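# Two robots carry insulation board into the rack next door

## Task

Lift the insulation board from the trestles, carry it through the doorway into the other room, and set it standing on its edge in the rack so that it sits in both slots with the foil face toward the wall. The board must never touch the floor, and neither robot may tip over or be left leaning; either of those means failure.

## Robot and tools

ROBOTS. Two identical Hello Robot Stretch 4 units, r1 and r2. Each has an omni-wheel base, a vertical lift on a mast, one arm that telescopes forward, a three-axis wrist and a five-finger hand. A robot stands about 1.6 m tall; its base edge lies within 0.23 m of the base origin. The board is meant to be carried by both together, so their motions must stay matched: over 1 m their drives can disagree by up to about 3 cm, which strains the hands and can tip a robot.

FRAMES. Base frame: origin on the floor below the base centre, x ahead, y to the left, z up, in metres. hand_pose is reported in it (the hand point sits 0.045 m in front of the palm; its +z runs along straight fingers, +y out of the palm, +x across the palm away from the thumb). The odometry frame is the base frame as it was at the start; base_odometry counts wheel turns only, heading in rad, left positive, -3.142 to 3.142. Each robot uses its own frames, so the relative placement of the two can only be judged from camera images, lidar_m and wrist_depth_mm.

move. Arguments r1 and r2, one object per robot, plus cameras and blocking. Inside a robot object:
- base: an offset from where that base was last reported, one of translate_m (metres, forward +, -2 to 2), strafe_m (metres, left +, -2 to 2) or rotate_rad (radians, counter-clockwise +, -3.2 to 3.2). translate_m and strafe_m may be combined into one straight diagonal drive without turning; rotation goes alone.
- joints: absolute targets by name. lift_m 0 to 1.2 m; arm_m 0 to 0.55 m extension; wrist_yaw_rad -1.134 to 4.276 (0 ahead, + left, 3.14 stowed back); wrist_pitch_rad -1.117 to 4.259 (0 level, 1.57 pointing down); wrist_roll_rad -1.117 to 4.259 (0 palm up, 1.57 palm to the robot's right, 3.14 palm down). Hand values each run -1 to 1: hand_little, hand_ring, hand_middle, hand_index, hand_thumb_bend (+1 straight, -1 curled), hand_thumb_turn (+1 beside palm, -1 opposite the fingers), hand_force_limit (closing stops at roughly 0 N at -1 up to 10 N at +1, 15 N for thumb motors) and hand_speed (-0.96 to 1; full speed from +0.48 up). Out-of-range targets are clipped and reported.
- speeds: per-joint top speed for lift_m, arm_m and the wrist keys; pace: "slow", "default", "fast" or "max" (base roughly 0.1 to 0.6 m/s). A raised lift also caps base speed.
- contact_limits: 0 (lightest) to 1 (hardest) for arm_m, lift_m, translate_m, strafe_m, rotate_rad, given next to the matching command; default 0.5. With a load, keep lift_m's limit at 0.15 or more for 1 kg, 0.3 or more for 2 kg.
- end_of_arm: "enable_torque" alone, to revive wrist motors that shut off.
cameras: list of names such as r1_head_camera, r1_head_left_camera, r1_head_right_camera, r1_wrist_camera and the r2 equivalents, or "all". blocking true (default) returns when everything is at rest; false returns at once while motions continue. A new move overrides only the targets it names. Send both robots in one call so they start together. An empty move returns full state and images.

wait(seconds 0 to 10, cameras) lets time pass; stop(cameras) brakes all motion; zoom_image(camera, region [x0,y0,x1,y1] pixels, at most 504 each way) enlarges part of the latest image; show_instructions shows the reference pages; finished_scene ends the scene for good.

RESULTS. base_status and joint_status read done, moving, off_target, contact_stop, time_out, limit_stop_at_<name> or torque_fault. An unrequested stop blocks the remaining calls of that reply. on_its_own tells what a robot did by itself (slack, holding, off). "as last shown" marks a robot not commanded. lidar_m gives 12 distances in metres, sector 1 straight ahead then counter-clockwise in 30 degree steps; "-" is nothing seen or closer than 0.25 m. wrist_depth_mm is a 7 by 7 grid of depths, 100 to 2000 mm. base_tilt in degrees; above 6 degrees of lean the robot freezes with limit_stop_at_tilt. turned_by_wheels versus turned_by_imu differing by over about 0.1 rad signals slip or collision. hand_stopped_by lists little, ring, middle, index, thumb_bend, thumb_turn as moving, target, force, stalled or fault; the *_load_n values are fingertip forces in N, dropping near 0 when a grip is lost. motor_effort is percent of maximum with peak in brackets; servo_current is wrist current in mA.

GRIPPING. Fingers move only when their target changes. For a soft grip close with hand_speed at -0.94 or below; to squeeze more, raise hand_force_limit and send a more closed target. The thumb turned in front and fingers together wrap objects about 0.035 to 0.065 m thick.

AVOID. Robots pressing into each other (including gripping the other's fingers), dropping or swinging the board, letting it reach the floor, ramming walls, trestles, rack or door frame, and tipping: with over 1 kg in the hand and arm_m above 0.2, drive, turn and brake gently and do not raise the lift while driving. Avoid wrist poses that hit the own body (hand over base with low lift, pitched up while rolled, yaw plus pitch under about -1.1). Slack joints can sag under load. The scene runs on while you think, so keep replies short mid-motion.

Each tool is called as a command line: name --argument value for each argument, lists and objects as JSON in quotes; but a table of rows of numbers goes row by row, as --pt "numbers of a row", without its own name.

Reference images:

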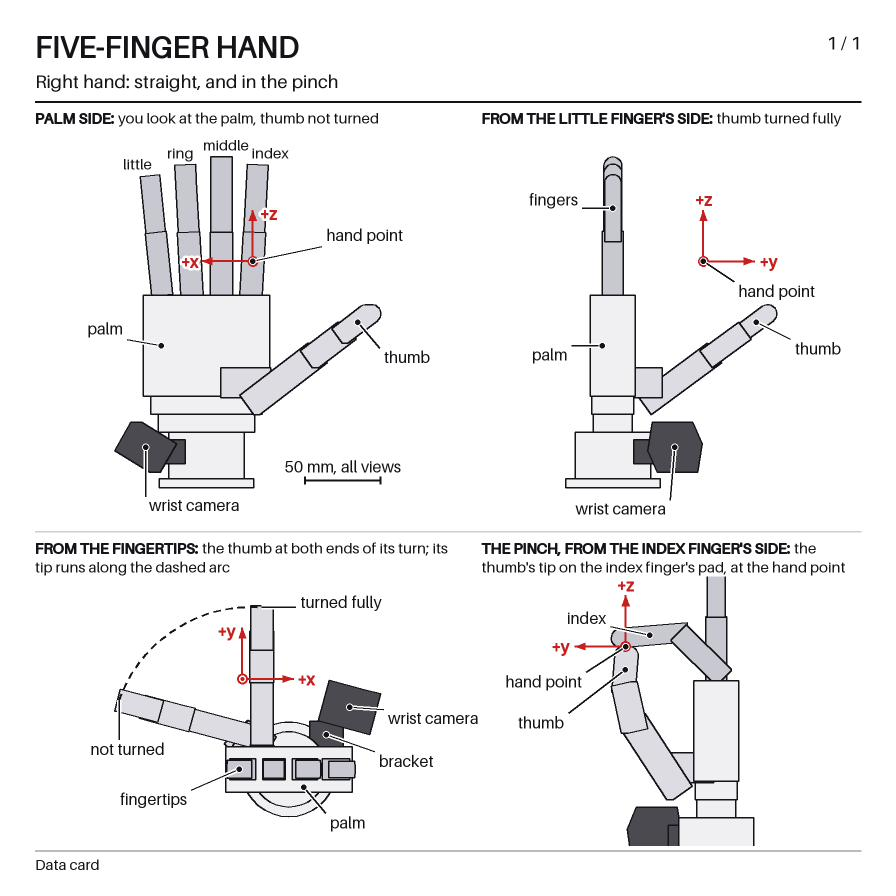

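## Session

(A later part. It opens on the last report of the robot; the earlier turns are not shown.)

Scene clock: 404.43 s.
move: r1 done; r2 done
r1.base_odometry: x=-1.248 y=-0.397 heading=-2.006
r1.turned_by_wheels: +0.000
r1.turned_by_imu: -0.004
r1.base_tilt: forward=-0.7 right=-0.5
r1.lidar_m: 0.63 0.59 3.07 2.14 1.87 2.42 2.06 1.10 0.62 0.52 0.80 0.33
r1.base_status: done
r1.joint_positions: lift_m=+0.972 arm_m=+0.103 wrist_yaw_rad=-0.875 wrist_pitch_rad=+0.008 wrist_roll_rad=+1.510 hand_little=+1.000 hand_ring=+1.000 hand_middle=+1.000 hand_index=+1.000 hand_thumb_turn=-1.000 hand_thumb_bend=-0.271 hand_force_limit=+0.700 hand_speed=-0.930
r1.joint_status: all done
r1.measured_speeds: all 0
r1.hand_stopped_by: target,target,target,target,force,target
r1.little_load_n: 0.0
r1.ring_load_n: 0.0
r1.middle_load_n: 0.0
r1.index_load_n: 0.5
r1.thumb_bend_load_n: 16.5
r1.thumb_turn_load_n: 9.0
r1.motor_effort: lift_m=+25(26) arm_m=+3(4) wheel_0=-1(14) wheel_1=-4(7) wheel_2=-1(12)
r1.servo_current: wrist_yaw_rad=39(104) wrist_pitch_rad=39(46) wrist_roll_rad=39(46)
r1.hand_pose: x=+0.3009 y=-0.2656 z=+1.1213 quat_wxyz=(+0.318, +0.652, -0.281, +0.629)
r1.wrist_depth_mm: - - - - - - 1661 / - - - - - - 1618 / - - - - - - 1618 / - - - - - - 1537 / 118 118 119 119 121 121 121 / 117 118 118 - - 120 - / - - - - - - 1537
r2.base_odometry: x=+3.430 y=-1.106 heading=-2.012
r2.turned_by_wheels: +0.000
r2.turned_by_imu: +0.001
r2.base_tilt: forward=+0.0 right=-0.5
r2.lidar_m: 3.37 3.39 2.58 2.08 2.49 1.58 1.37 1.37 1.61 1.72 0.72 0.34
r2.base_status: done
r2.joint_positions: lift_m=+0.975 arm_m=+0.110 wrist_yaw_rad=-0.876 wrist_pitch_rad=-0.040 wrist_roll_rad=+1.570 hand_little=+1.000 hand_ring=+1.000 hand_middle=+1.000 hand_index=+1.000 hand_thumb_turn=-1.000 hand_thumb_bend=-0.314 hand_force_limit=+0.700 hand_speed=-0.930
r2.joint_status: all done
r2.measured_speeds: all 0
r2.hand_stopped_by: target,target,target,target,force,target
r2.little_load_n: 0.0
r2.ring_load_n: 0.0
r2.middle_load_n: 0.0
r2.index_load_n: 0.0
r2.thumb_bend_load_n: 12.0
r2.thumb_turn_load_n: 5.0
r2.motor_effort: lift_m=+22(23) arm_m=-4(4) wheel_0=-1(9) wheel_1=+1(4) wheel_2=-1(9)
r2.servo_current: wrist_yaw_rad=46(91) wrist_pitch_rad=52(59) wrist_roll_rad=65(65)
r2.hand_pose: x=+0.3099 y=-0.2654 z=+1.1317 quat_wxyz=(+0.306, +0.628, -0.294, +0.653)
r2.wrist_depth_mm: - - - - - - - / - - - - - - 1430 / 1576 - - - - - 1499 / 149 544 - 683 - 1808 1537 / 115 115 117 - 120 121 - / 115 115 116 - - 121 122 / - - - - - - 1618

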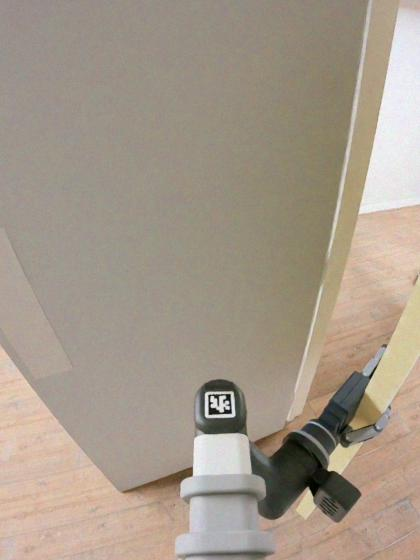

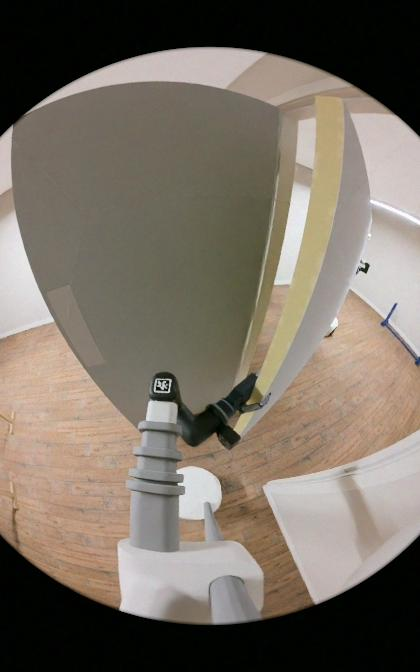

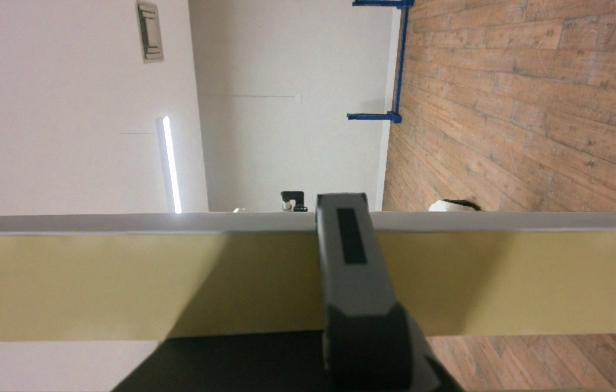

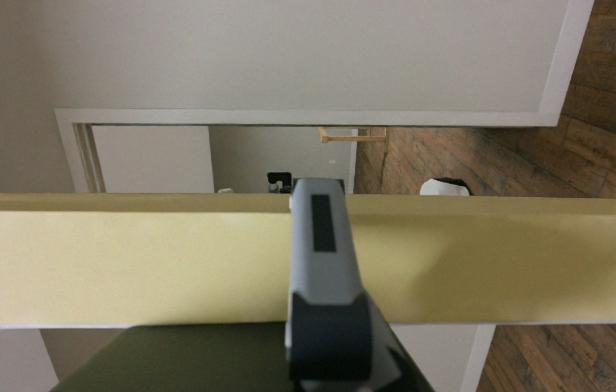

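move --r1 '{"base":{"translate_m":0.1947,"strafe_m":-0.1605}}' --r2 '{"base":{"translate_m":-0.1870,"strafe_m":0.1696}}' --cameras '["r1_head_camera","r1_head_left_camera","r1_head_right_camera","r1_wrist_camera","r2_wrist_camera"]'

Scene clock: 409.30 s.
move: r1 done; r2 done
r1.base_odometry: x=-1.475 y=-0.506 heading=-2.006
r1.turned_by_wheels: +0.000
r1.turned_by_imu: -0.002
r1.base_tilt: forward=-0.6 right=-0.4
r1.lidar_m: 0.51 0.46 0.54 2.28 2.10 2.61 2.22 0.65 0.40 4.25 2.42 0.33
r1.base_status: done
r1.joint_positions: lift_m=+0.972 arm_m=+0.103 wrist_yaw_rad=-0.875 wrist_pitch_rad=+0.008 wrist_roll_rad=+1.510 hand_little=+1.000 hand_ring=+1.000 hand_middle=+1.000 hand_index=+1.000 hand_thumb_turn=-1.000 hand_thumb_bend=-0.271 hand_force_limit=+0.700 hand_speed=-0.930
r1.joint_status: not commanded
r1.measured_speeds: all 0
r1.hand_stopped_by: target,target,target,target,force,target
r1.little_load_n: 0.0
r1.ring_load_n: 0.0
r1.middle_load_n: 0.0
r1.index_load_n: 0.0
r1.thumb_bend_load_n: 16.5
r1.thumb_turn_load_n: 9.0
r1.motor_effort: lift_m=+25(26) arm_m=+4(4) wheel_0=-2(10) wheel_1=-3(7) wheel_2=+0(10)
r1.servo_current: wrist_yaw_rad=39(59) wrist_pitch_rad=46(46) wrist_roll_rad=33(46)
r1.hand_pose: x=+0.3010 y=-0.2655 z=+1.1213 quat_wxyz=(+0.318, +0.652, -0.281, +0.629)
r1.wrist_depth_mm: - - - - - - 1618 / - - - - - - 1618 / - - - - - - 1618 / - - - - - - 1537 / 117 118 119 119 120 121 121 / 117 117 118 - - 120 - / - - - - - - 1576
r2.base_odometry: x=+3.663 y=-1.009 heading=-2.012
r2.turned_by_wheels: +0.000
r2.turned_by_imu: +0.001
r2.base_tilt: forward=+0.0 right=-0.2
r2.lidar_m: 3.52 3.52 2.52 1.93 2.27 1.42 1.22 1.23 1.45 1.92 0.68 0.35
r2.base_status: done
r2.joint_positions: lift_m=+0.975 arm_m=+0.110 wrist_yaw_rad=-0.875 wrist_pitch_rad=-0.040 wrist_roll_rad=+1.570 hand_little=+1.000 hand_ring=+1.000 hand_middle=+1.000 hand_index=+1.000 hand_thumb_turn=-1.000 hand_thumb_bend=-0.314 hand_force_limit=+0.700 hand_speed=-0.930
r2.joint_status: not commanded
r2.measured_speeds: all 0
r2.hand_stopped_by: target,target,target,target,force,target
r2.little_load_n: 0.0
r2.ring_load_n: 0.0
r2.middle_load_n: 0.0
r2.index_load_n: 0.0
r2.thumb_bend_load_n: 12.0
r2.thumb_turn_load_n: 5.0
r2.motor_effort: lift_m=+23(23) arm_m=-3(4) wheel_0=+0(12) wheel_1=+2(5) wheel_2=+1(10)
r2.servo_current: wrist_yaw_rad=46(72) wrist_pitch_rad=52(59) wrist_roll_rad=52(72)
r2.hand_pose: x=+0.3102 y=-0.2654 z=+1.1317 quat_wxyz=(+0.306, +0.628, -0.293, +0.653)
r2.wrist_depth_mm: - - - - - - 1537 / - - - - - - 1499 / 1756 - - - - - 1576 / 149 504 - 621 - 1863 1499 / 114 115 116 - 119 121 - / 115 115 116 - - 121 122 / - - - - - - 1576

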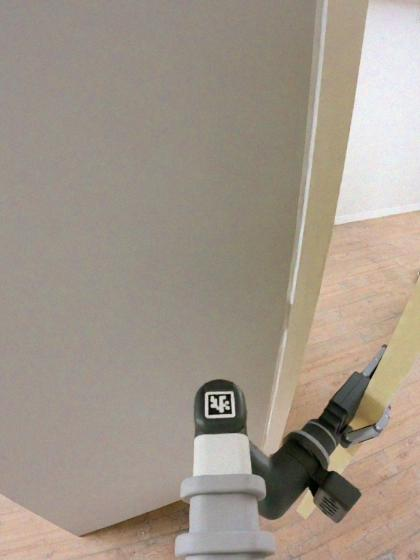

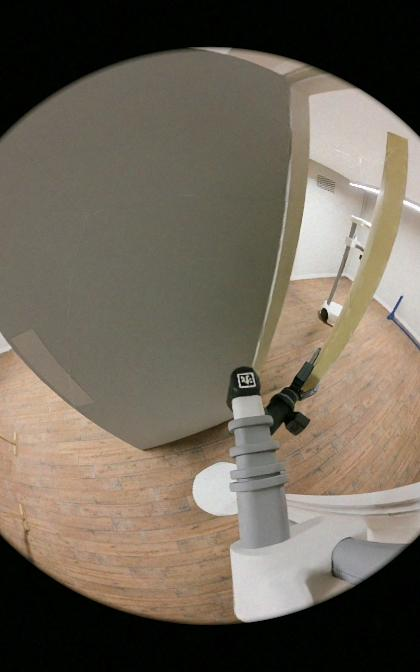

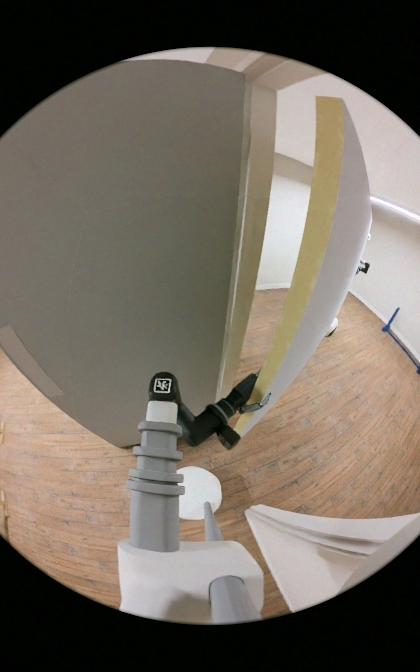

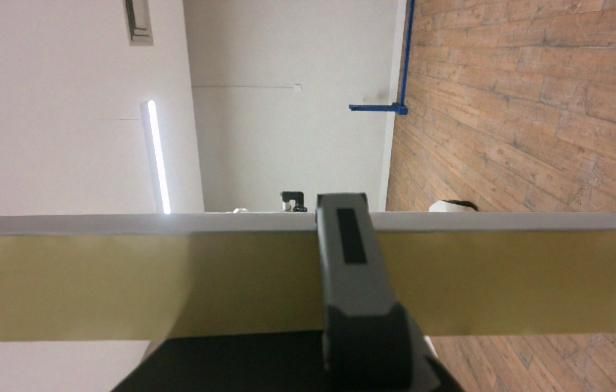

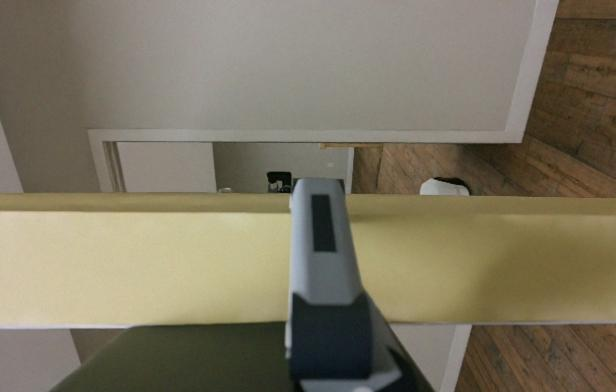

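move --r1 '{"base":{"translate_m":0.1439,"strafe_m":-0.1654}}' --r2 '{"base":{"translate_m":-0.1360,"strafe_m":0.1721}}' --cameras '["r1_head_camera","r1_head_left_camera","r1_head_right_camera","r1_wrist_camera","r2_wrist_camera"]'

Scene clock: 413.37 s.
move: r1 done; r2 done
r1.base_odometry: x=-1.686 y=-0.567 heading=-2.007
r1.turned_by_wheels: +0.000
r1.turned_by_imu: -0.002
r1.base_tilt: forward=-0.7 right=-0.4
r1.lidar_m: 0.42 0.39 0.45 0.74 2.31 2.71 2.30 0.34 0.42 4.06 0.83 0.33
r1.base_status: done
r1.joint_positions: lift_m=+0.972 arm_m=+0.103 wrist_yaw_rad=-0.875 wrist_pitch_rad=+0.008 wrist_roll_rad=+1.510 hand_little=+1.000 hand_ring=+1.000 hand_middle=+1.000 hand_index=+1.000 hand_thumb_turn=-1.000 hand_thumb_bend=-0.271 hand_force_limit=+0.700 hand_speed=-0.930
r1.joint_status: not commanded
r1.measured_speeds: all 0
r1.hand_stopped_by: target,target,target,target,force,target
r1.little_load_n: 0.0
r1.ring_load_n: 0.0
r1.middle_load_n: 0.0
r1.index_load_n: 0.0
r1.thumb_bend_load_n: 16.0
r1.thumb_turn_load_n: 8.5
r1.motor_effort: lift_m=+25(26) arm_m=+3(4) wheel_0=+1(10) wheel_1=-4(7) wheel_2=+0(10)
r1.servo_current: wrist_yaw_rad=39(59) wrist_pitch_rad=33(46) wrist_roll_rad=33(46)
r1.hand_pose: x=+0.3010 y=-0.2655 z=+1.1213 quat_wxyz=(+0.318, +0.652, -0.281, +0.629)
r1.wrist_depth_mm: - - - - - - 1618 / - - - - - - 1618 / - - - - - - 1618 / - - - - - - 1537 / 117 118 119 119 120 121 121 / 117 117 118 - - 120 - / - - - - - - 1537
r2.base_odometry: x=+3.877 y=-0.959 heading=-2.011
r2.turned_by_wheels: +0.000
r2.turned_by_imu: +0.001
r2.base_tilt: forward=+0.2 right=+0.0
r2.lidar_m: 3.61 3.61 2.39 1.76 2.09 1.29 1.14 1.14 1.36 2.13 0.67 0.33
r2.base_status: done
r2.joint_positions: lift_m=+0.975 arm_m=+0.110 wrist_yaw_rad=-0.875 wrist_pitch_rad=-0.040 wrist_roll_rad=+1.570 hand_little=+1.000 hand_ring=+1.000 hand_middle=+1.000 hand_index=+1.000 hand_thumb_turn=-1.000 hand_thumb_bend=-0.314 hand_force_limit=+0.700 hand_speed=-0.930
r2.joint_status: not commanded
r2.measured_speeds: all 0
r2.hand_stopped_by: target,target,target,target,force,target
r2.little_load_n: 0.0
r2.ring_load_n: 0.0
r2.middle_load_n: 0.0
r2.index_load_n: 0.0
r2.thumb_bend_load_n: 12.5
r2.thumb_turn_load_n: 5.0
r2.motor_effort: lift_m=+23(23) arm_m=-4(4) wheel_0=+0(12) wheel_1=+1(6) wheel_2=-1(8)
r2.servo_current: wrist_yaw_rad=39(72) wrist_pitch_rad=52(59) wrist_roll_rad=46(65)
r2.hand_pose: x=+0.3102 y=-0.2654 z=+1.1317 quat_wxyz=(+0.306, +0.628, -0.293, +0.653)
r2.wrist_depth_mm: - - - - - - 1576 / 1863 - - - - - 1537 / 1983 - - - - - 1618 / 407 - - 654 - 1863 1499 / 114 116 117 - 119 121 - / 115 115 116 - - 121 121 / - - - - - - 1618

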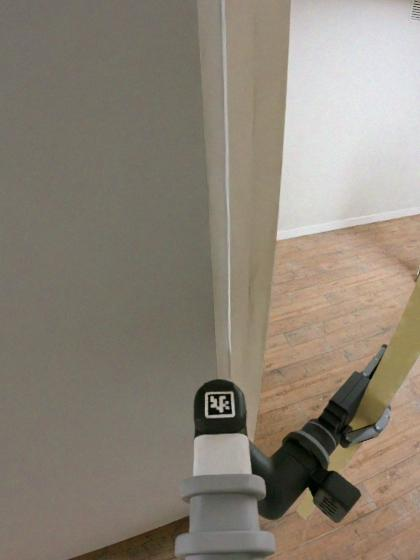

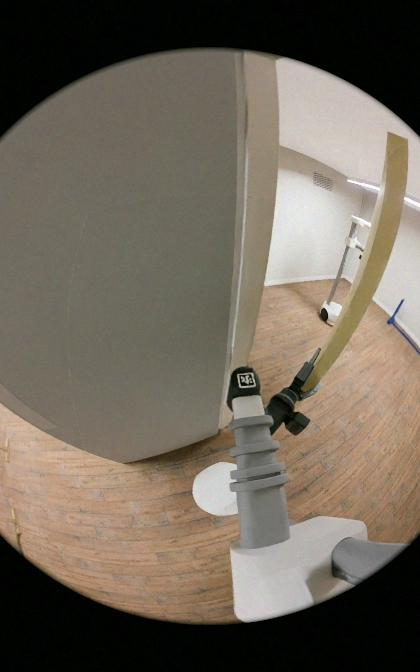

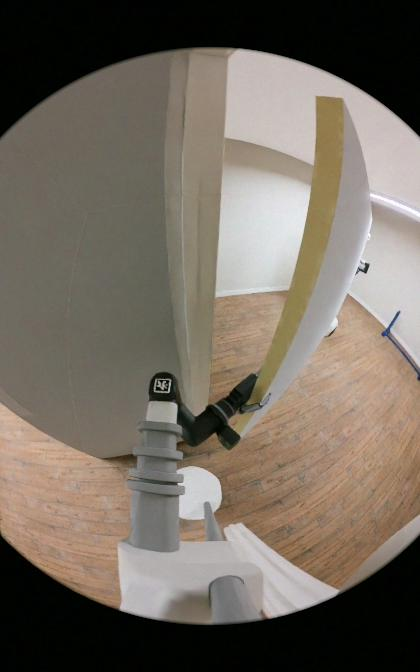

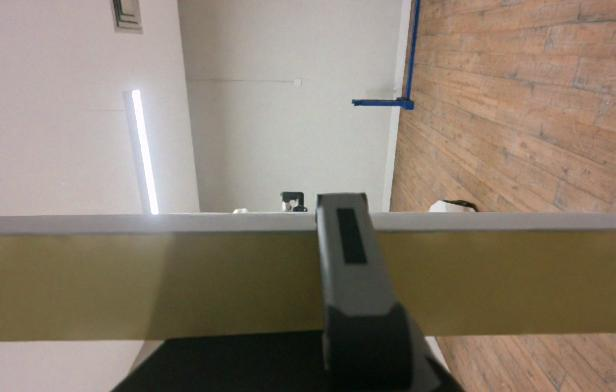

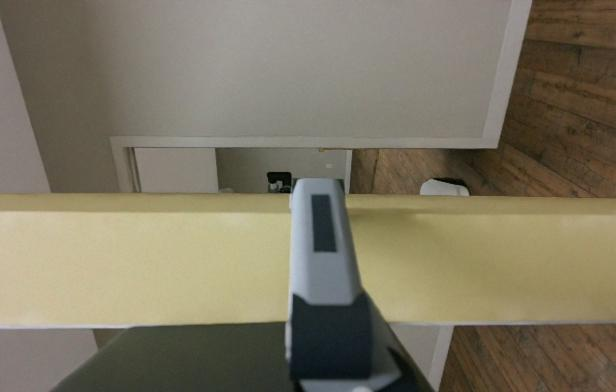

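move --r1 '{"base":{"translate_m":0.0867,"strafe_m":-0.2871}}' --r2 '{"base":{"translate_m":-0.0731,"strafe_m":0.2910}}' --cameras '["r1_head_camera","r1_head_left_camera","r1_head_right_camera","r2_head_left_camera","r2_wrist_camera"]'

Scene clock: 416.57 s.
move: r1 done; r2 done
r1.base_odometry: x=-1.983 y=-0.524 heading=-2.007
r1.turned_by_wheels: +0.000
r1.turned_by_imu: -0.002
r1.base_tilt: forward=-0.6 right=-0.4
r1.lidar_m: 2.43 0.44 0.48 0.79 2.61 2.72 0.35 2.27 2.65 3.78 2.40 0.33
r1.base_status: done
r1.joint_positions: lift_m=+0.972 arm_m=+0.103 wrist_yaw_rad=-0.875 wrist_pitch_rad=+0.008 wrist_roll_rad=+1.510 hand_little=+1.000 hand_ring=+1.000 hand_middle=+1.000 hand_index=+1.000 hand_thumb_turn=-1.000 hand_thumb_bend=-0.271 hand_force_limit=+0.700 hand_speed=-0.930
r1.joint_status: not commanded
r1.measured_speeds: all 0
r1.hand_stopped_by: target,target,target,target,force,target
r1.little_load_n: 0.0
r1.ring_load_n: 0.0
r1.middle_load_n: 0.0
r1.index_load_n: 0.0
r1.thumb_bend_load_n: 16.0
r1.thumb_turn_load_n: 8.5
r1.motor_effort: lift_m=+25(26) arm_m=+4(4) wheel_0=+1(10) wheel_1=-2(9) wheel_2=-3(7)
r1.servo_current: wrist_yaw_rad=52(65) wrist_pitch_rad=39(46) wrist_roll_rad=39(46)
r1.hand_pose: x=+0.3010 y=-0.2655 z=+1.1213 quat_wxyz=(+0.318, +0.652, -0.281, +0.629)
r1.wrist_depth_mm: - - - - - - 1576 / - - - - - - 1618 / - - - - - - 1618 / - - - - - - 1576 / 117 118 118 - 120 120 121 / 116 117 117 - - 119 - / - - - - - - 1537
r2.base_odometry: x=+4.171 y=-1.017 heading=-2.011
r2.turned_by_wheels: +0.000
r2.turned_by_imu: +0.000
r2.base_tilt: forward=-0.1 right=-0.3
r2.lidar_m: 3.62 3.48 2.04 1.49 1.79 1.31 1.13 1.12 1.33 2.38 0.70 0.34
r2.base_status: done
r2.joint_positions: lift_m=+0.975 arm_m=+0.110 wrist_yaw_rad=-0.875 wrist_pitch_rad=-0.040 wrist_roll_rad=+1.570 hand_little=+1.000 hand_ring=+1.000 hand_middle=+1.000 hand_index=+1.000 hand_thumb_turn=-1.000 hand_thumb_bend=-0.314 hand_force_limit=+0.700 hand_speed=-0.930
r2.joint_status: not commanded
r2.measured_speeds: all 0
r2.hand_stopped_by: target,target,target,target,force,target
r2.little_load_n: 0.0
r2.ring_load_n: 0.0
r2.middle_load_n: 0.0
r2.index_load_n: 0.0
r2.thumb_bend_load_n: 12.0
r2.thumb_turn_load_n: 5.0
r2.motor_effort: lift_m=+22(23) arm_m=-3(4) wheel_0=+2(13) wheel_1=+0(8) wheel_2=+0(5)
r2.servo_current: wrist_yaw_rad=39(85) wrist_pitch_rad=59(59) wrist_roll_rad=59(65)
r2.hand_pose: x=+0.3102 y=-0.2654 z=+1.1317 quat_wxyz=(+0.306, +0.628, -0.293, +0.653)
r2.wrist_depth_mm: - - - - - - 1576 / - - - - - - 1537 / - - - - - - 1618 / 469 - - 854 - 1983 1537 / 114 115 117 - 119 120 - / 114 115 116 - - 121 121 / - - - - - - 1661

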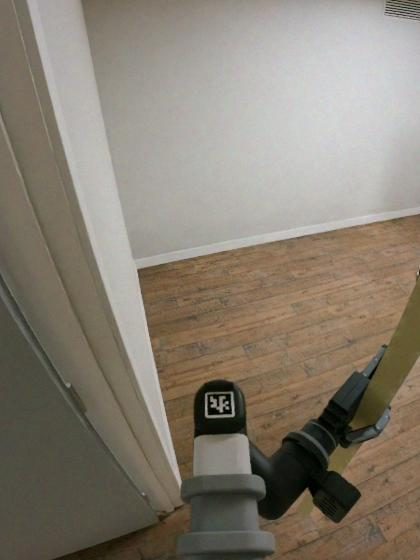

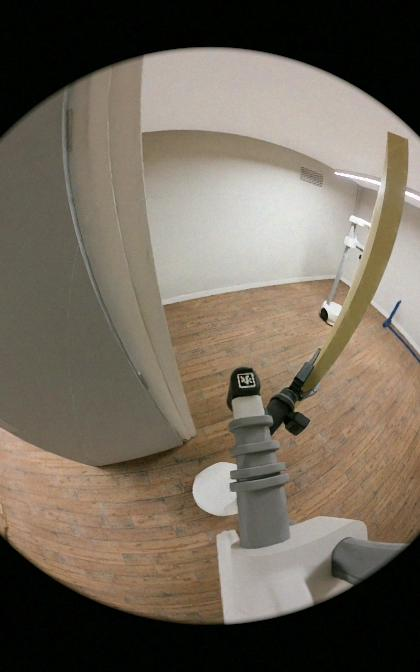

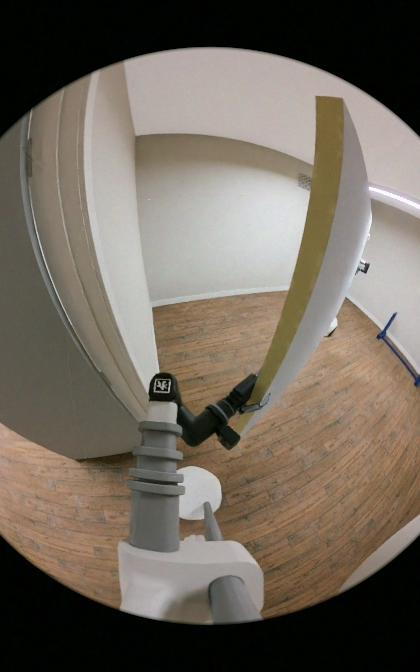

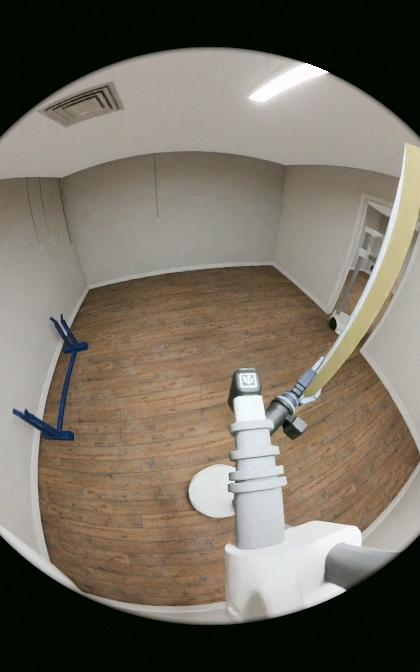

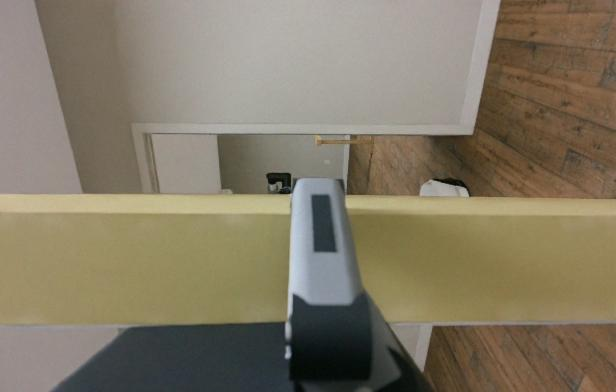

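move --r1 '{"base":{"translate_m":0.0867,"strafe_m":-0.2871}}' --r2 '{"base":{"translate_m":-0.0731,"strafe_m":0.2910}}' --cameras '["r1_head_camera","r1_head_right_camera","r2_head_left_camera","r1_wrist_camera","r2_wrist_camera"]'

Scene clock: 423.93 s.
move: r1 done; r2 done
r1.base_odometry: x=-2.279 y=-0.481 heading=-2.007
r1.turned_by_wheels: +0.000
r1.turned_by_imu: -0.002
r1.base_tilt: forward=-0.6 right=-0.5
r1.lidar_m: 2.42 0.71 0.58 0.84 2.88 0.49 0.66 2.31 2.65 3.50 0.83 0.34
r1.base_status: done
r1.joint_positions: lift_m=+0.972 arm_m=+0.103 wrist_yaw_rad=-0.875 wrist_pitch_rad=+0.008 wrist_roll_rad=+1.510 hand_little=+1.000 hand_ring=+1.000 hand_middle=+1.000 hand_index=+1.000 hand_thumb_turn=-1.000 hand_thumb_bend=-0.271 hand_force_limit=+0.700 hand_speed=-0.930
r1.joint_status: not commanded
r1.measured_speeds: all 0
r1.hand_stopped_by: target,target,target,target,force,target
r1.little_load_n: -0.5
r1.ring_load_n: 0.0
r1.middle_load_n: 0.0
r1.index_load_n: 0.0
r1.thumb_bend_load_n: 16.5
r1.thumb_turn_load_n: 9.0
r1.motor_effort: lift_m=+25(26) arm_m=+4(4) wheel_0=+4(12) wheel_1=-1(11) wheel_2=-4(8)
r1.servo_current: wrist_yaw_rad=59(59) wrist_pitch_rad=46(46) wrist_roll_rad=39(46)
r1.hand_pose: x=+0.3010 y=-0.2655 z=+1.1213 quat_wxyz=(+0.318, +0.652, -0.281, +0.629)
r1.wrist_depth_mm: - - - - - - 1661 / - - - - - - 1661 / 1576 - - - - - 1618 / 1576 - - - - - 1537 / 117 117 118 - 120 120 121 / 116 117 117 - - 119 - / - - - - - - 1537
r2.base_odometry: x=+4.466 y=-1.075 heading=-2.011
r2.turned_by_wheels: +0.000
r2.turned_by_imu: +0.002
r2.base_tilt: forward=+0.0 right=-0.2
r2.lidar_m: 3.61 2.10 1.24 1.21 1.50 1.31 1.12 1.14 1.33 2.38 0.70 0.34
r2.base_status: done
r2.joint_positions: lift_m=+0.975 arm_m=+0.110 wrist_yaw_rad=-0.875 wrist_pitch_rad=-0.040 wrist_roll_rad=+1.570 hand_little=+1.000 hand_ring=+1.000 hand_middle=+1.000 hand_index=+1.000 hand_thumb_turn=-1.000 hand_thumb_bend=-0.314 hand_force_limit=+0.700 hand_speed=-0.930
r2.joint_status: not commanded
r2.measured_speeds: all 0
r2.hand_stopped_by: target,target,target,target,force,target
r2.little_load_n: 0.0
r2.ring_load_n: 0.0
r2.middle_load_n: 0.0
r2.index_load_n: 0.0
r2.thumb_bend_load_n: 12.0
r2.thumb_turn_load_n: 5.0
r2.motor_effort: lift_m=+23(23) arm_m=-4(4) wheel_0=+4(10) wheel_1=+0(8) wheel_2=+1(5)
r2.servo_current: wrist_yaw_rad=39(78) wrist_pitch_rad=46(59) wrist_roll_rad=46(65)
r2.hand_pose: x=+0.3102 y=-0.2654 z=+1.1317 quat_wxyz=(+0.306, +0.628, -0.293, +0.653)
r2.wrist_depth_mm: - - - - - - 1576 / - - - - - - 1576 / - - - - - - 1576 / 500 - - 991 - 1921 1499 / 114 115 116 - 119 120 - / 114 115 116 - - 121 121 / - - - - - - 1576
pictures: r1_head_camera, r1_head_right_camera, r1_wrist_camera, r2_head_left_camera, r2_wrist_camera

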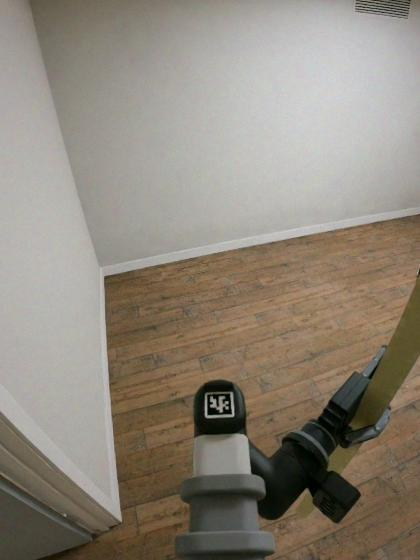

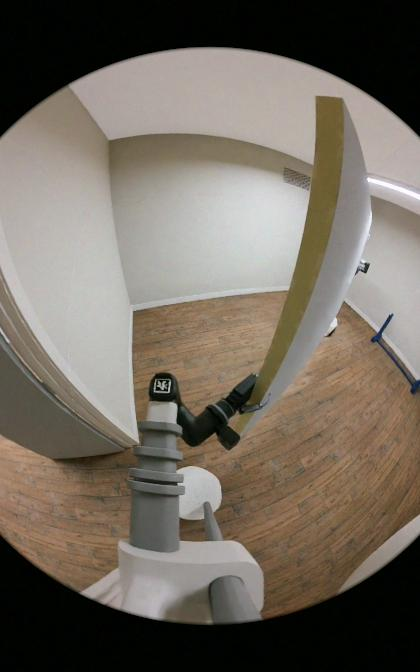

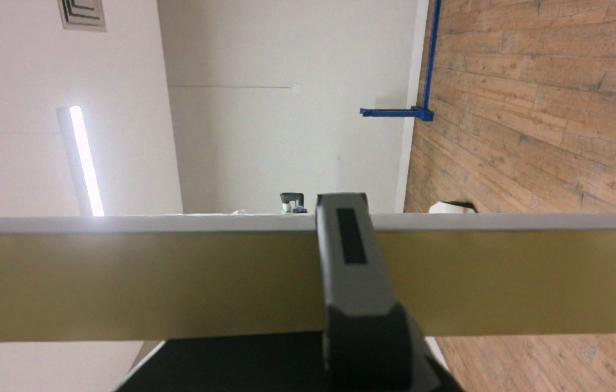

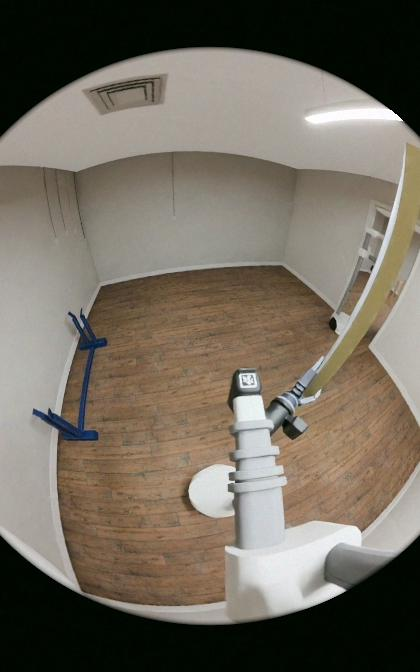

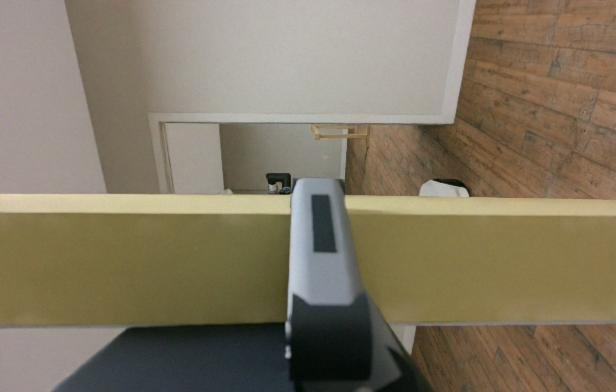

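zoom_image --camera "r2_head_left_camera" --region '[10, 280, 170, 480]'

zoom_image --camera "r1_wrist_camera" --region '[340, 0, 520, 200]'

Scaled by 2.520 from the camera's image (finer frame: 600x960).

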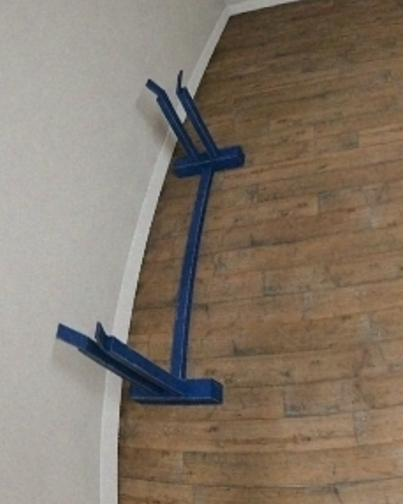

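Scaled by 2.520.

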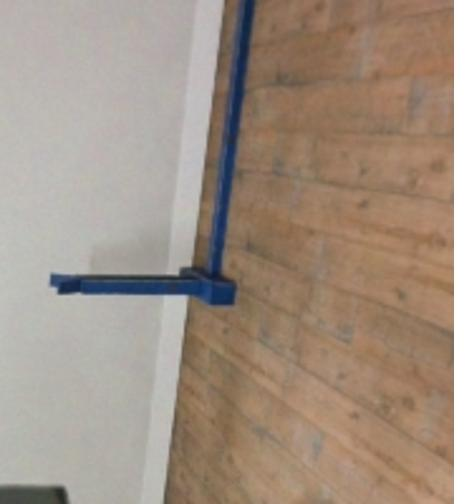

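move --r1 '{"base":{"translate_m":-0.0937,"strafe_m":-0.0735},"joints":{"wrist_yaw_rad":-0.773},"speeds":{"wrist_yaw_rad":0.08},"pace":"slow"}' --r2 '{"base":{"translate_m":-0.0971,"strafe_m":-0.0690},"joints":{"wrist_yaw_rad":-0.773},"speeds":{"wrist_yaw_rad":0.08},"pace":"slow"}' --cameras '["r1_wrist_camera","r2_wrist_camera"]'

Scene clock: 431.73 s.
move: r1 done; r2 done
r1.base_odometry: x=-2.306 y=-0.365 heading=-2.007
r1.turned_by_wheels: +0.000
r1.turned_by_imu: -0.002
r1.base_tilt: forward=-0.7 right=-0.5
r1.lidar_m: 2.51 0.84 0.69 1.04 0.48 0.46 0.75 2.19 2.51 3.43 3.47 0.35
r1.base_status: done
r1.joint_positions: lift_m=+0.972 arm_m=+0.103 wrist_yaw_rad=-0.781 wrist_pitch_rad=+0.008 wrist_roll_rad=+1.510 hand_little=+1.000 hand_ring=+1.000 hand_middle=+1.000 hand_index=+1.000 hand_thumb_turn=-1.000 hand_thumb_bend=-0.271 hand_force_limit=+0.700 hand_speed=-0.930
r1.joint_status: all done
r1.measured_speeds: all 0
r1.hand_stopped_by: target,target,target,target,force,target
r1.little_load_n: 0.0
r1.ring_load_n: 0.0
r1.middle_load_n: 0.0
r1.index_load_n: 0.0
r1.thumb_bend_load_n: 16.0
r1.thumb_turn_load_n: 8.0
r1.motor_effort: lift_m=+25(26) arm_m=+4(4) wheel_0=+2(10) wheel_1=-3(9) wheel_2=+1(5)
r1.servo_current: wrist_yaw_rad=52(195) wrist_pitch_rad=39(46) wrist_roll_rad=39(46)
r1.hand_pose: x=+0.3258 y=-0.2618 z=+1.1213 quat_wxyz=(+0.288, +0.664, -0.250, +0.643)
r1.wrist_depth_mm: - - - - - - 1618 / - - - - - - 1576 / 1576 - - - - - 1618 / 1708 - - - - - 1576 / 117 118 118 119 120 121 121 / 116 117 118 - - 120 - / - - - - - - 1537
r2.base_odometry: x=+4.445 y=-0.958 heading=-2.011
r2.turned_by_wheels: +0.000
r2.turned_by_imu: +0.001
r2.base_tilt: forward=+0.1 right=-0.2
r2.lidar_m: 3.72 2.20 1.29 1.43 1.52 1.19 1.03 1.03 1.21 2.16 2.51 0.36
r2.base_status: done
r2.joint_positions: lift_m=+0.975 arm_m=+0.110 wrist_yaw_rad=-0.780 wrist_pitch_rad=-0.040 wrist_roll_rad=+1.570 hand_little=+1.000 hand_ring=+1.000 hand_middle=+1.000 hand_index=+1.000 hand_thumb_turn=-1.000 hand_thumb_bend=-0.314 hand_force_limit=+0.700 hand_speed=-0.930
r2.joint_status: all done
r2.measured_speeds: all 0
r2.hand_stopped_by: target,target,target,target,force,target
r2.little_load_n: 0.0
r2.ring_load_n: 0.0
r2.middle_load_n: 0.0
r2.index_load_n: 0.0
r2.thumb_bend_load_n: 12.0
r2.thumb_turn_load_n: 5.0
r2.motor_effort: lift_m=+23(23) arm_m=-4(4) wheel_0=+2(11) wheel_1=-2(7) wheel_2=+1(6)
r2.servo_current: wrist_yaw_rad=72(176) wrist_pitch_rad=52(59) wrist_roll_rad=52(65)
r2.hand_pose: x=+0.3351 y=-0.2614 z=+1.1317 quat_wxyz=(+0.275, +0.641, -0.263, +0.667)
r2.wrist_depth_mm: - - - - - - 1576 / - - - - - - 1618 / - - - - - - 1576 / 544 778 - 1397 - 1921 1576 / 113 114 115 - 118 119 - / 113 114 115 - - 120 120 / - - - - - - 1576

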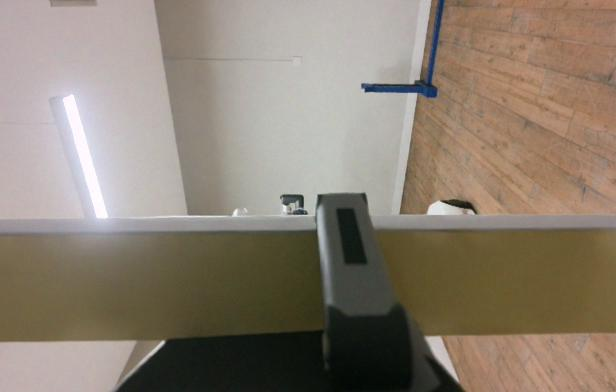

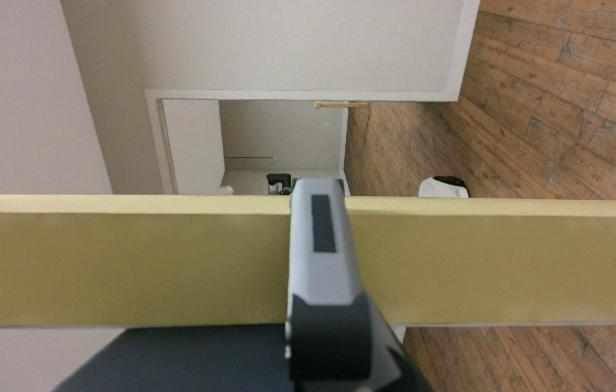

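move --r1 '{"base":{"translate_m":-0.0875,"strafe_m":-0.0811},"joints":{"wrist_yaw_rad":-0.668},"speeds":{"wrist_yaw_rad":0.08},"pace":"slow"}' --r2 '{"base":{"translate_m":-0.0913,"strafe_m":-0.0769},"joints":{"wrist_yaw_rad":-0.668},"speeds":{"wrist_yaw_rad":0.08},"pace":"slow"}' --cameras '["r1_wrist_camera","r2_wrist_camera"]'

move --r1 '{"base":{"translate_m":-0.0773,"strafe_m":-0.0906},"joints":{"wrist_yaw_rad":-0.569},"speeds":{"wrist_yaw_rad":0.08},"pace":"slow"}' --r2 '{"base":{"translate_m":-0.0815,"strafe_m":-0.0868},"joints":{"wrist_yaw_rad":-0.569},"speeds":{"wrist_yaw_rad":0.08},"pace":"slow"}' --cameras '["r1_wrist_camera","r2_wrist_camera","r1_head_right_camera","r2_head_left_camera"]'

Scene clock: 435.30 s.
move: r1 done; r2 done
r1.base_odometry: x=-2.343 y=-0.252 heading=-2.007
r1.turned_by_wheels: +0.000
r1.turned_by_imu: -0.001
r1.base_tilt: forward=-0.6 right=-0.3
r1.lidar_m: 2.63 0.93 0.81 1.21 0.45 0.49 0.85 2.08 2.40 3.37 3.46 0.37
r1.base_status: done
r1.joint_positions: lift_m=+0.972 arm_m=+0.103 wrist_yaw_rad=-0.673 wrist_pitch_rad=+0.008 wrist_roll_rad=+1.510 hand_little=+1.000 hand_ring=+1.000 hand_middle=+1.000 hand_index=+1.000 hand_thumb_turn=-1.000 hand_thumb_bend=-0.271 hand_force_limit=+0.700 hand_speed=-0.930
r1.joint_status: all done
r1.measured_speeds: all 0
r1.hand_stopped_by: target,target,target,target,force,target
r1.little_load_n: 0.0
r1.ring_load_n: 0.0
r1.middle_load_n: 0.0
r1.index_load_n: 0.0
r1.thumb_bend_load_n: 16.5
r1.thumb_turn_load_n: 8.0
r1.motor_effort: lift_m=+25(26) arm_m=+4(4) wheel_0=+2(8) wheel_1=-3(8) wheel_2=+2(5)
r1.servo_current: wrist_yaw_rad=52(182) wrist_pitch_rad=39(52) wrist_roll_rad=33(46)
r1.hand_pose: x=+0.3538 y=-0.2547 z=+1.1213 quat_wxyz=(+0.253, +0.677, -0.214, +0.657)
r1.wrist_depth_mm: - - - - - - 1618 / - - - - - - 1661 / 1537 - - - - - 1618 / 1618 - - - - - 1537 / 118 118 119 119 120 121 121 / 117 117 118 - - 120 - / - - - - - - 1537
r2.base_odometry: x=+4.414 y=-0.843 heading=-2.011
r2.turned_by_wheels: +0.000
r2.turned_by_imu: +0.000
r2.base_tilt: forward=+0.0 right=-0.2
r2.lidar_m: 3.83 2.32 1.42 1.57 1.58 1.04 0.92 0.91 1.10 1.91 2.63 0.37
r2.base_status: done
r2.joint_positions: lift_m=+0.975 arm_m=+0.110 wrist_yaw_rad=-0.672 wrist_pitch_rad=-0.040 wrist_roll_rad=+1.570 hand_little=+1.000 hand_ring=+1.000 hand_middle=+1.000 hand_index=+1.000 hand_thumb_turn=-1.000 hand_thumb_bend=-0.314 hand_force_limit=+0.700 hand_speed=-0.930
r2.joint_status: all done
r2.measured_speeds: all 0
r2.hand_stopped_by: target,target,target,target,force,target
r2.little_load_n: 0.0
r2.ring_load_n: 0.0
r2.middle_load_n: 0.0
r2.index_load_n: 0.0
r2.thumb_bend_load_n: 12.5
r2.thumb_turn_load_n: 4.5
r2.motor_effort: lift_m=+22(23) arm_m=-4(4) wheel_0=+0(11) wheel_1=-2(8) wheel_2=+2(6)
r2.servo_current: wrist_yaw_rad=52(143) wrist_pitch_rad=52(59) wrist_roll_rad=59(65)
r2.hand_pose: x=+0.3630 y=-0.2541 z=+1.1317 quat_wxyz=(+0.238, +0.654, -0.228, +0.681)
r2.wrist_depth_mm: - - - - - - 1537 / - - - - - - 1576 / - - - - - - 1618 / 343 402 - 469 - 732 1499 / 113 114 116 - 118 120 - / 114 115 115 - - 120 121 / - - - - - - 1537

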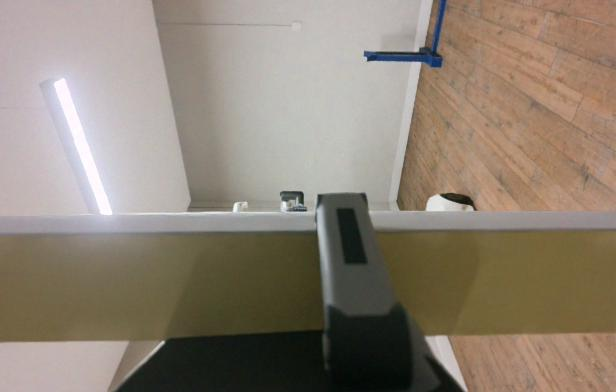

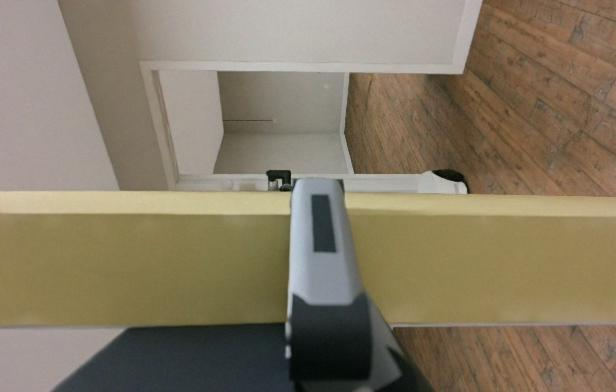

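Scene clock: 437.77 s.
move: r1 done; r2 done
r1.base_odometry: x=-2.392 y=-0.143 heading=-2.007
r1.turned_by_wheels: +0.000
r1.turned_by_imu: -0.001
r1.base_tilt: forward=-0.4 right=-0.4
r1.lidar_m: 2.71 1.05 0.91 1.35 0.48 0.57 0.96 1.98 2.32 3.29 3.42 0.38
r1.base_status: done
r1.joint_positions: lift_m=+0.972 arm_m=+0.103 wrist_yaw_rad=-0.574 wrist_pitch_rad=+0.008 wrist_roll_rad=+1.510 hand_little=+1.000 hand_ring=+1.000 hand_middle=+1.000 hand_index=+1.000 hand_thumb_turn=-1.000 hand_thumb_bend=-0.271 hand_force_limit=+0.700 hand_speed=-0.930
r1.joint_status: all done
r1.measured_speeds: all 0
r1.hand_stopped_by: target,target,target,target,force,target
r1.little_load_n: 0.0
r1.ring_load_n: 0.0
r1.middle_load_n: 0.0
r1.index_load_n: 0.0
r1.thumb_bend_load_n: 16.0
r1.thumb_turn_load_n: 8.5
r1.motor_effort: lift_m=+25(26) arm_m=+4(4) wheel_0=+2(9) wheel_1=-3(8) wheel_2=+2(4)
r1.servo_current: wrist_yaw_rad=46(156) wrist_pitch_rad=39(46) wrist_roll_rad=39(46)
r1.hand_pose: x=+0.3786 y=-0.2455 z=+1.1213 quat_wxyz=(+0.220, +0.687, -0.180, +0.669)
r1.wrist_depth_mm: - - - - - - 1618 / - - - - - - 1618 / 1576 - - - - - 1618 / 1661 - - - - - 1576 / 117 118 119 119 121 121 121 / 117 118 118 - - 120 - / - - - - - - 1537
r2.base_odometry: x=+4.370 y=-0.732 heading=-2.011
r2.turned_by_wheels: +0.000
r2.turned_by_imu: +0.000
r2.base_tilt: forward=-0.1 right=-0.1
r2.lidar_m: 3.92 2.42 1.53 1.65 1.59 0.95 0.81 0.83 0.97 1.73 2.56 0.40
r2.base_status: done
r2.joint_positions: lift_m=+0.975 arm_m=+0.110 wrist_yaw_rad=-0.573 wrist_pitch_rad=-0.040 wrist_roll_rad=+1.570 hand_little=+1.000 hand_ring=+1.000 hand_middle=+1.000 hand_index=+1.000 hand_thumb_turn=-1.000 hand_thumb_bend=-0.314 hand_force_limit=+0.700 hand_speed=-0.930
r2.joint_status: all done
r2.measured_speeds: all 0
r2.hand_stopped_by: target,target,target,target,force,target
r2.little_load_n: 0.0
r2.ring_load_n: 0.0
r2.middle_load_n: 0.0
r2.index_load_n: 0.0
r2.thumb_bend_load_n: 12.0
r2.thumb_turn_load_n: 4.5
r2.motor_effort: lift_m=+22(23) arm_m=-3(4) wheel_0=+0(9) wheel_1=-1(7) wheel_2=+1(6)
r2.servo_current: wrist_yaw_rad=46(156) wrist_pitch_rad=59(65) wrist_roll_rad=59(65)
r2.hand_pose: x=+0.3878 y=-0.2447 z=+1.1317 quat_wxyz=(+0.204, +0.665, -0.196, +0.692)
r2.wrist_depth_mm: - - - - - - 1576 / - - - - - - 1576 / - - - - - - 1537 / 368 430 - 504 - 788 1430 / 113 114 116 - 118 120 - / 114 114 115 - - 120 121 / - - - - - - 1537
pictures: r1_head_right_camera, r1_wrist_camera, r2_head_left_camera, r2_wrist_camera

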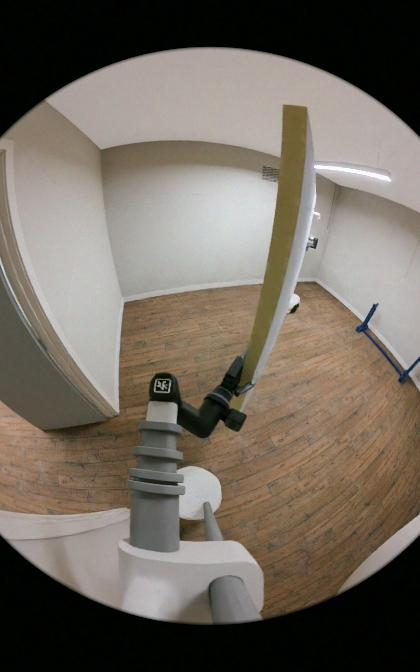

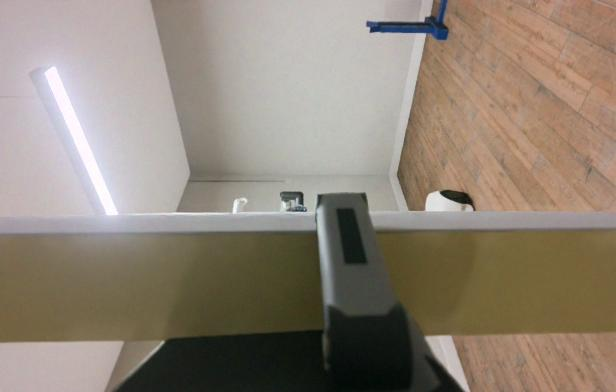

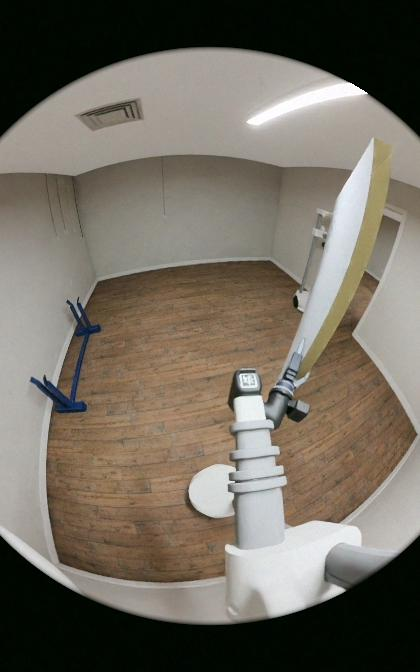

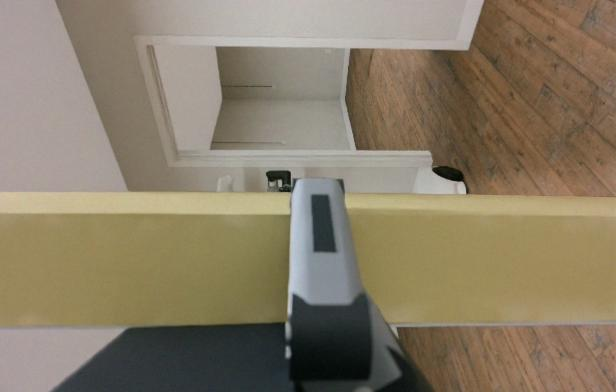

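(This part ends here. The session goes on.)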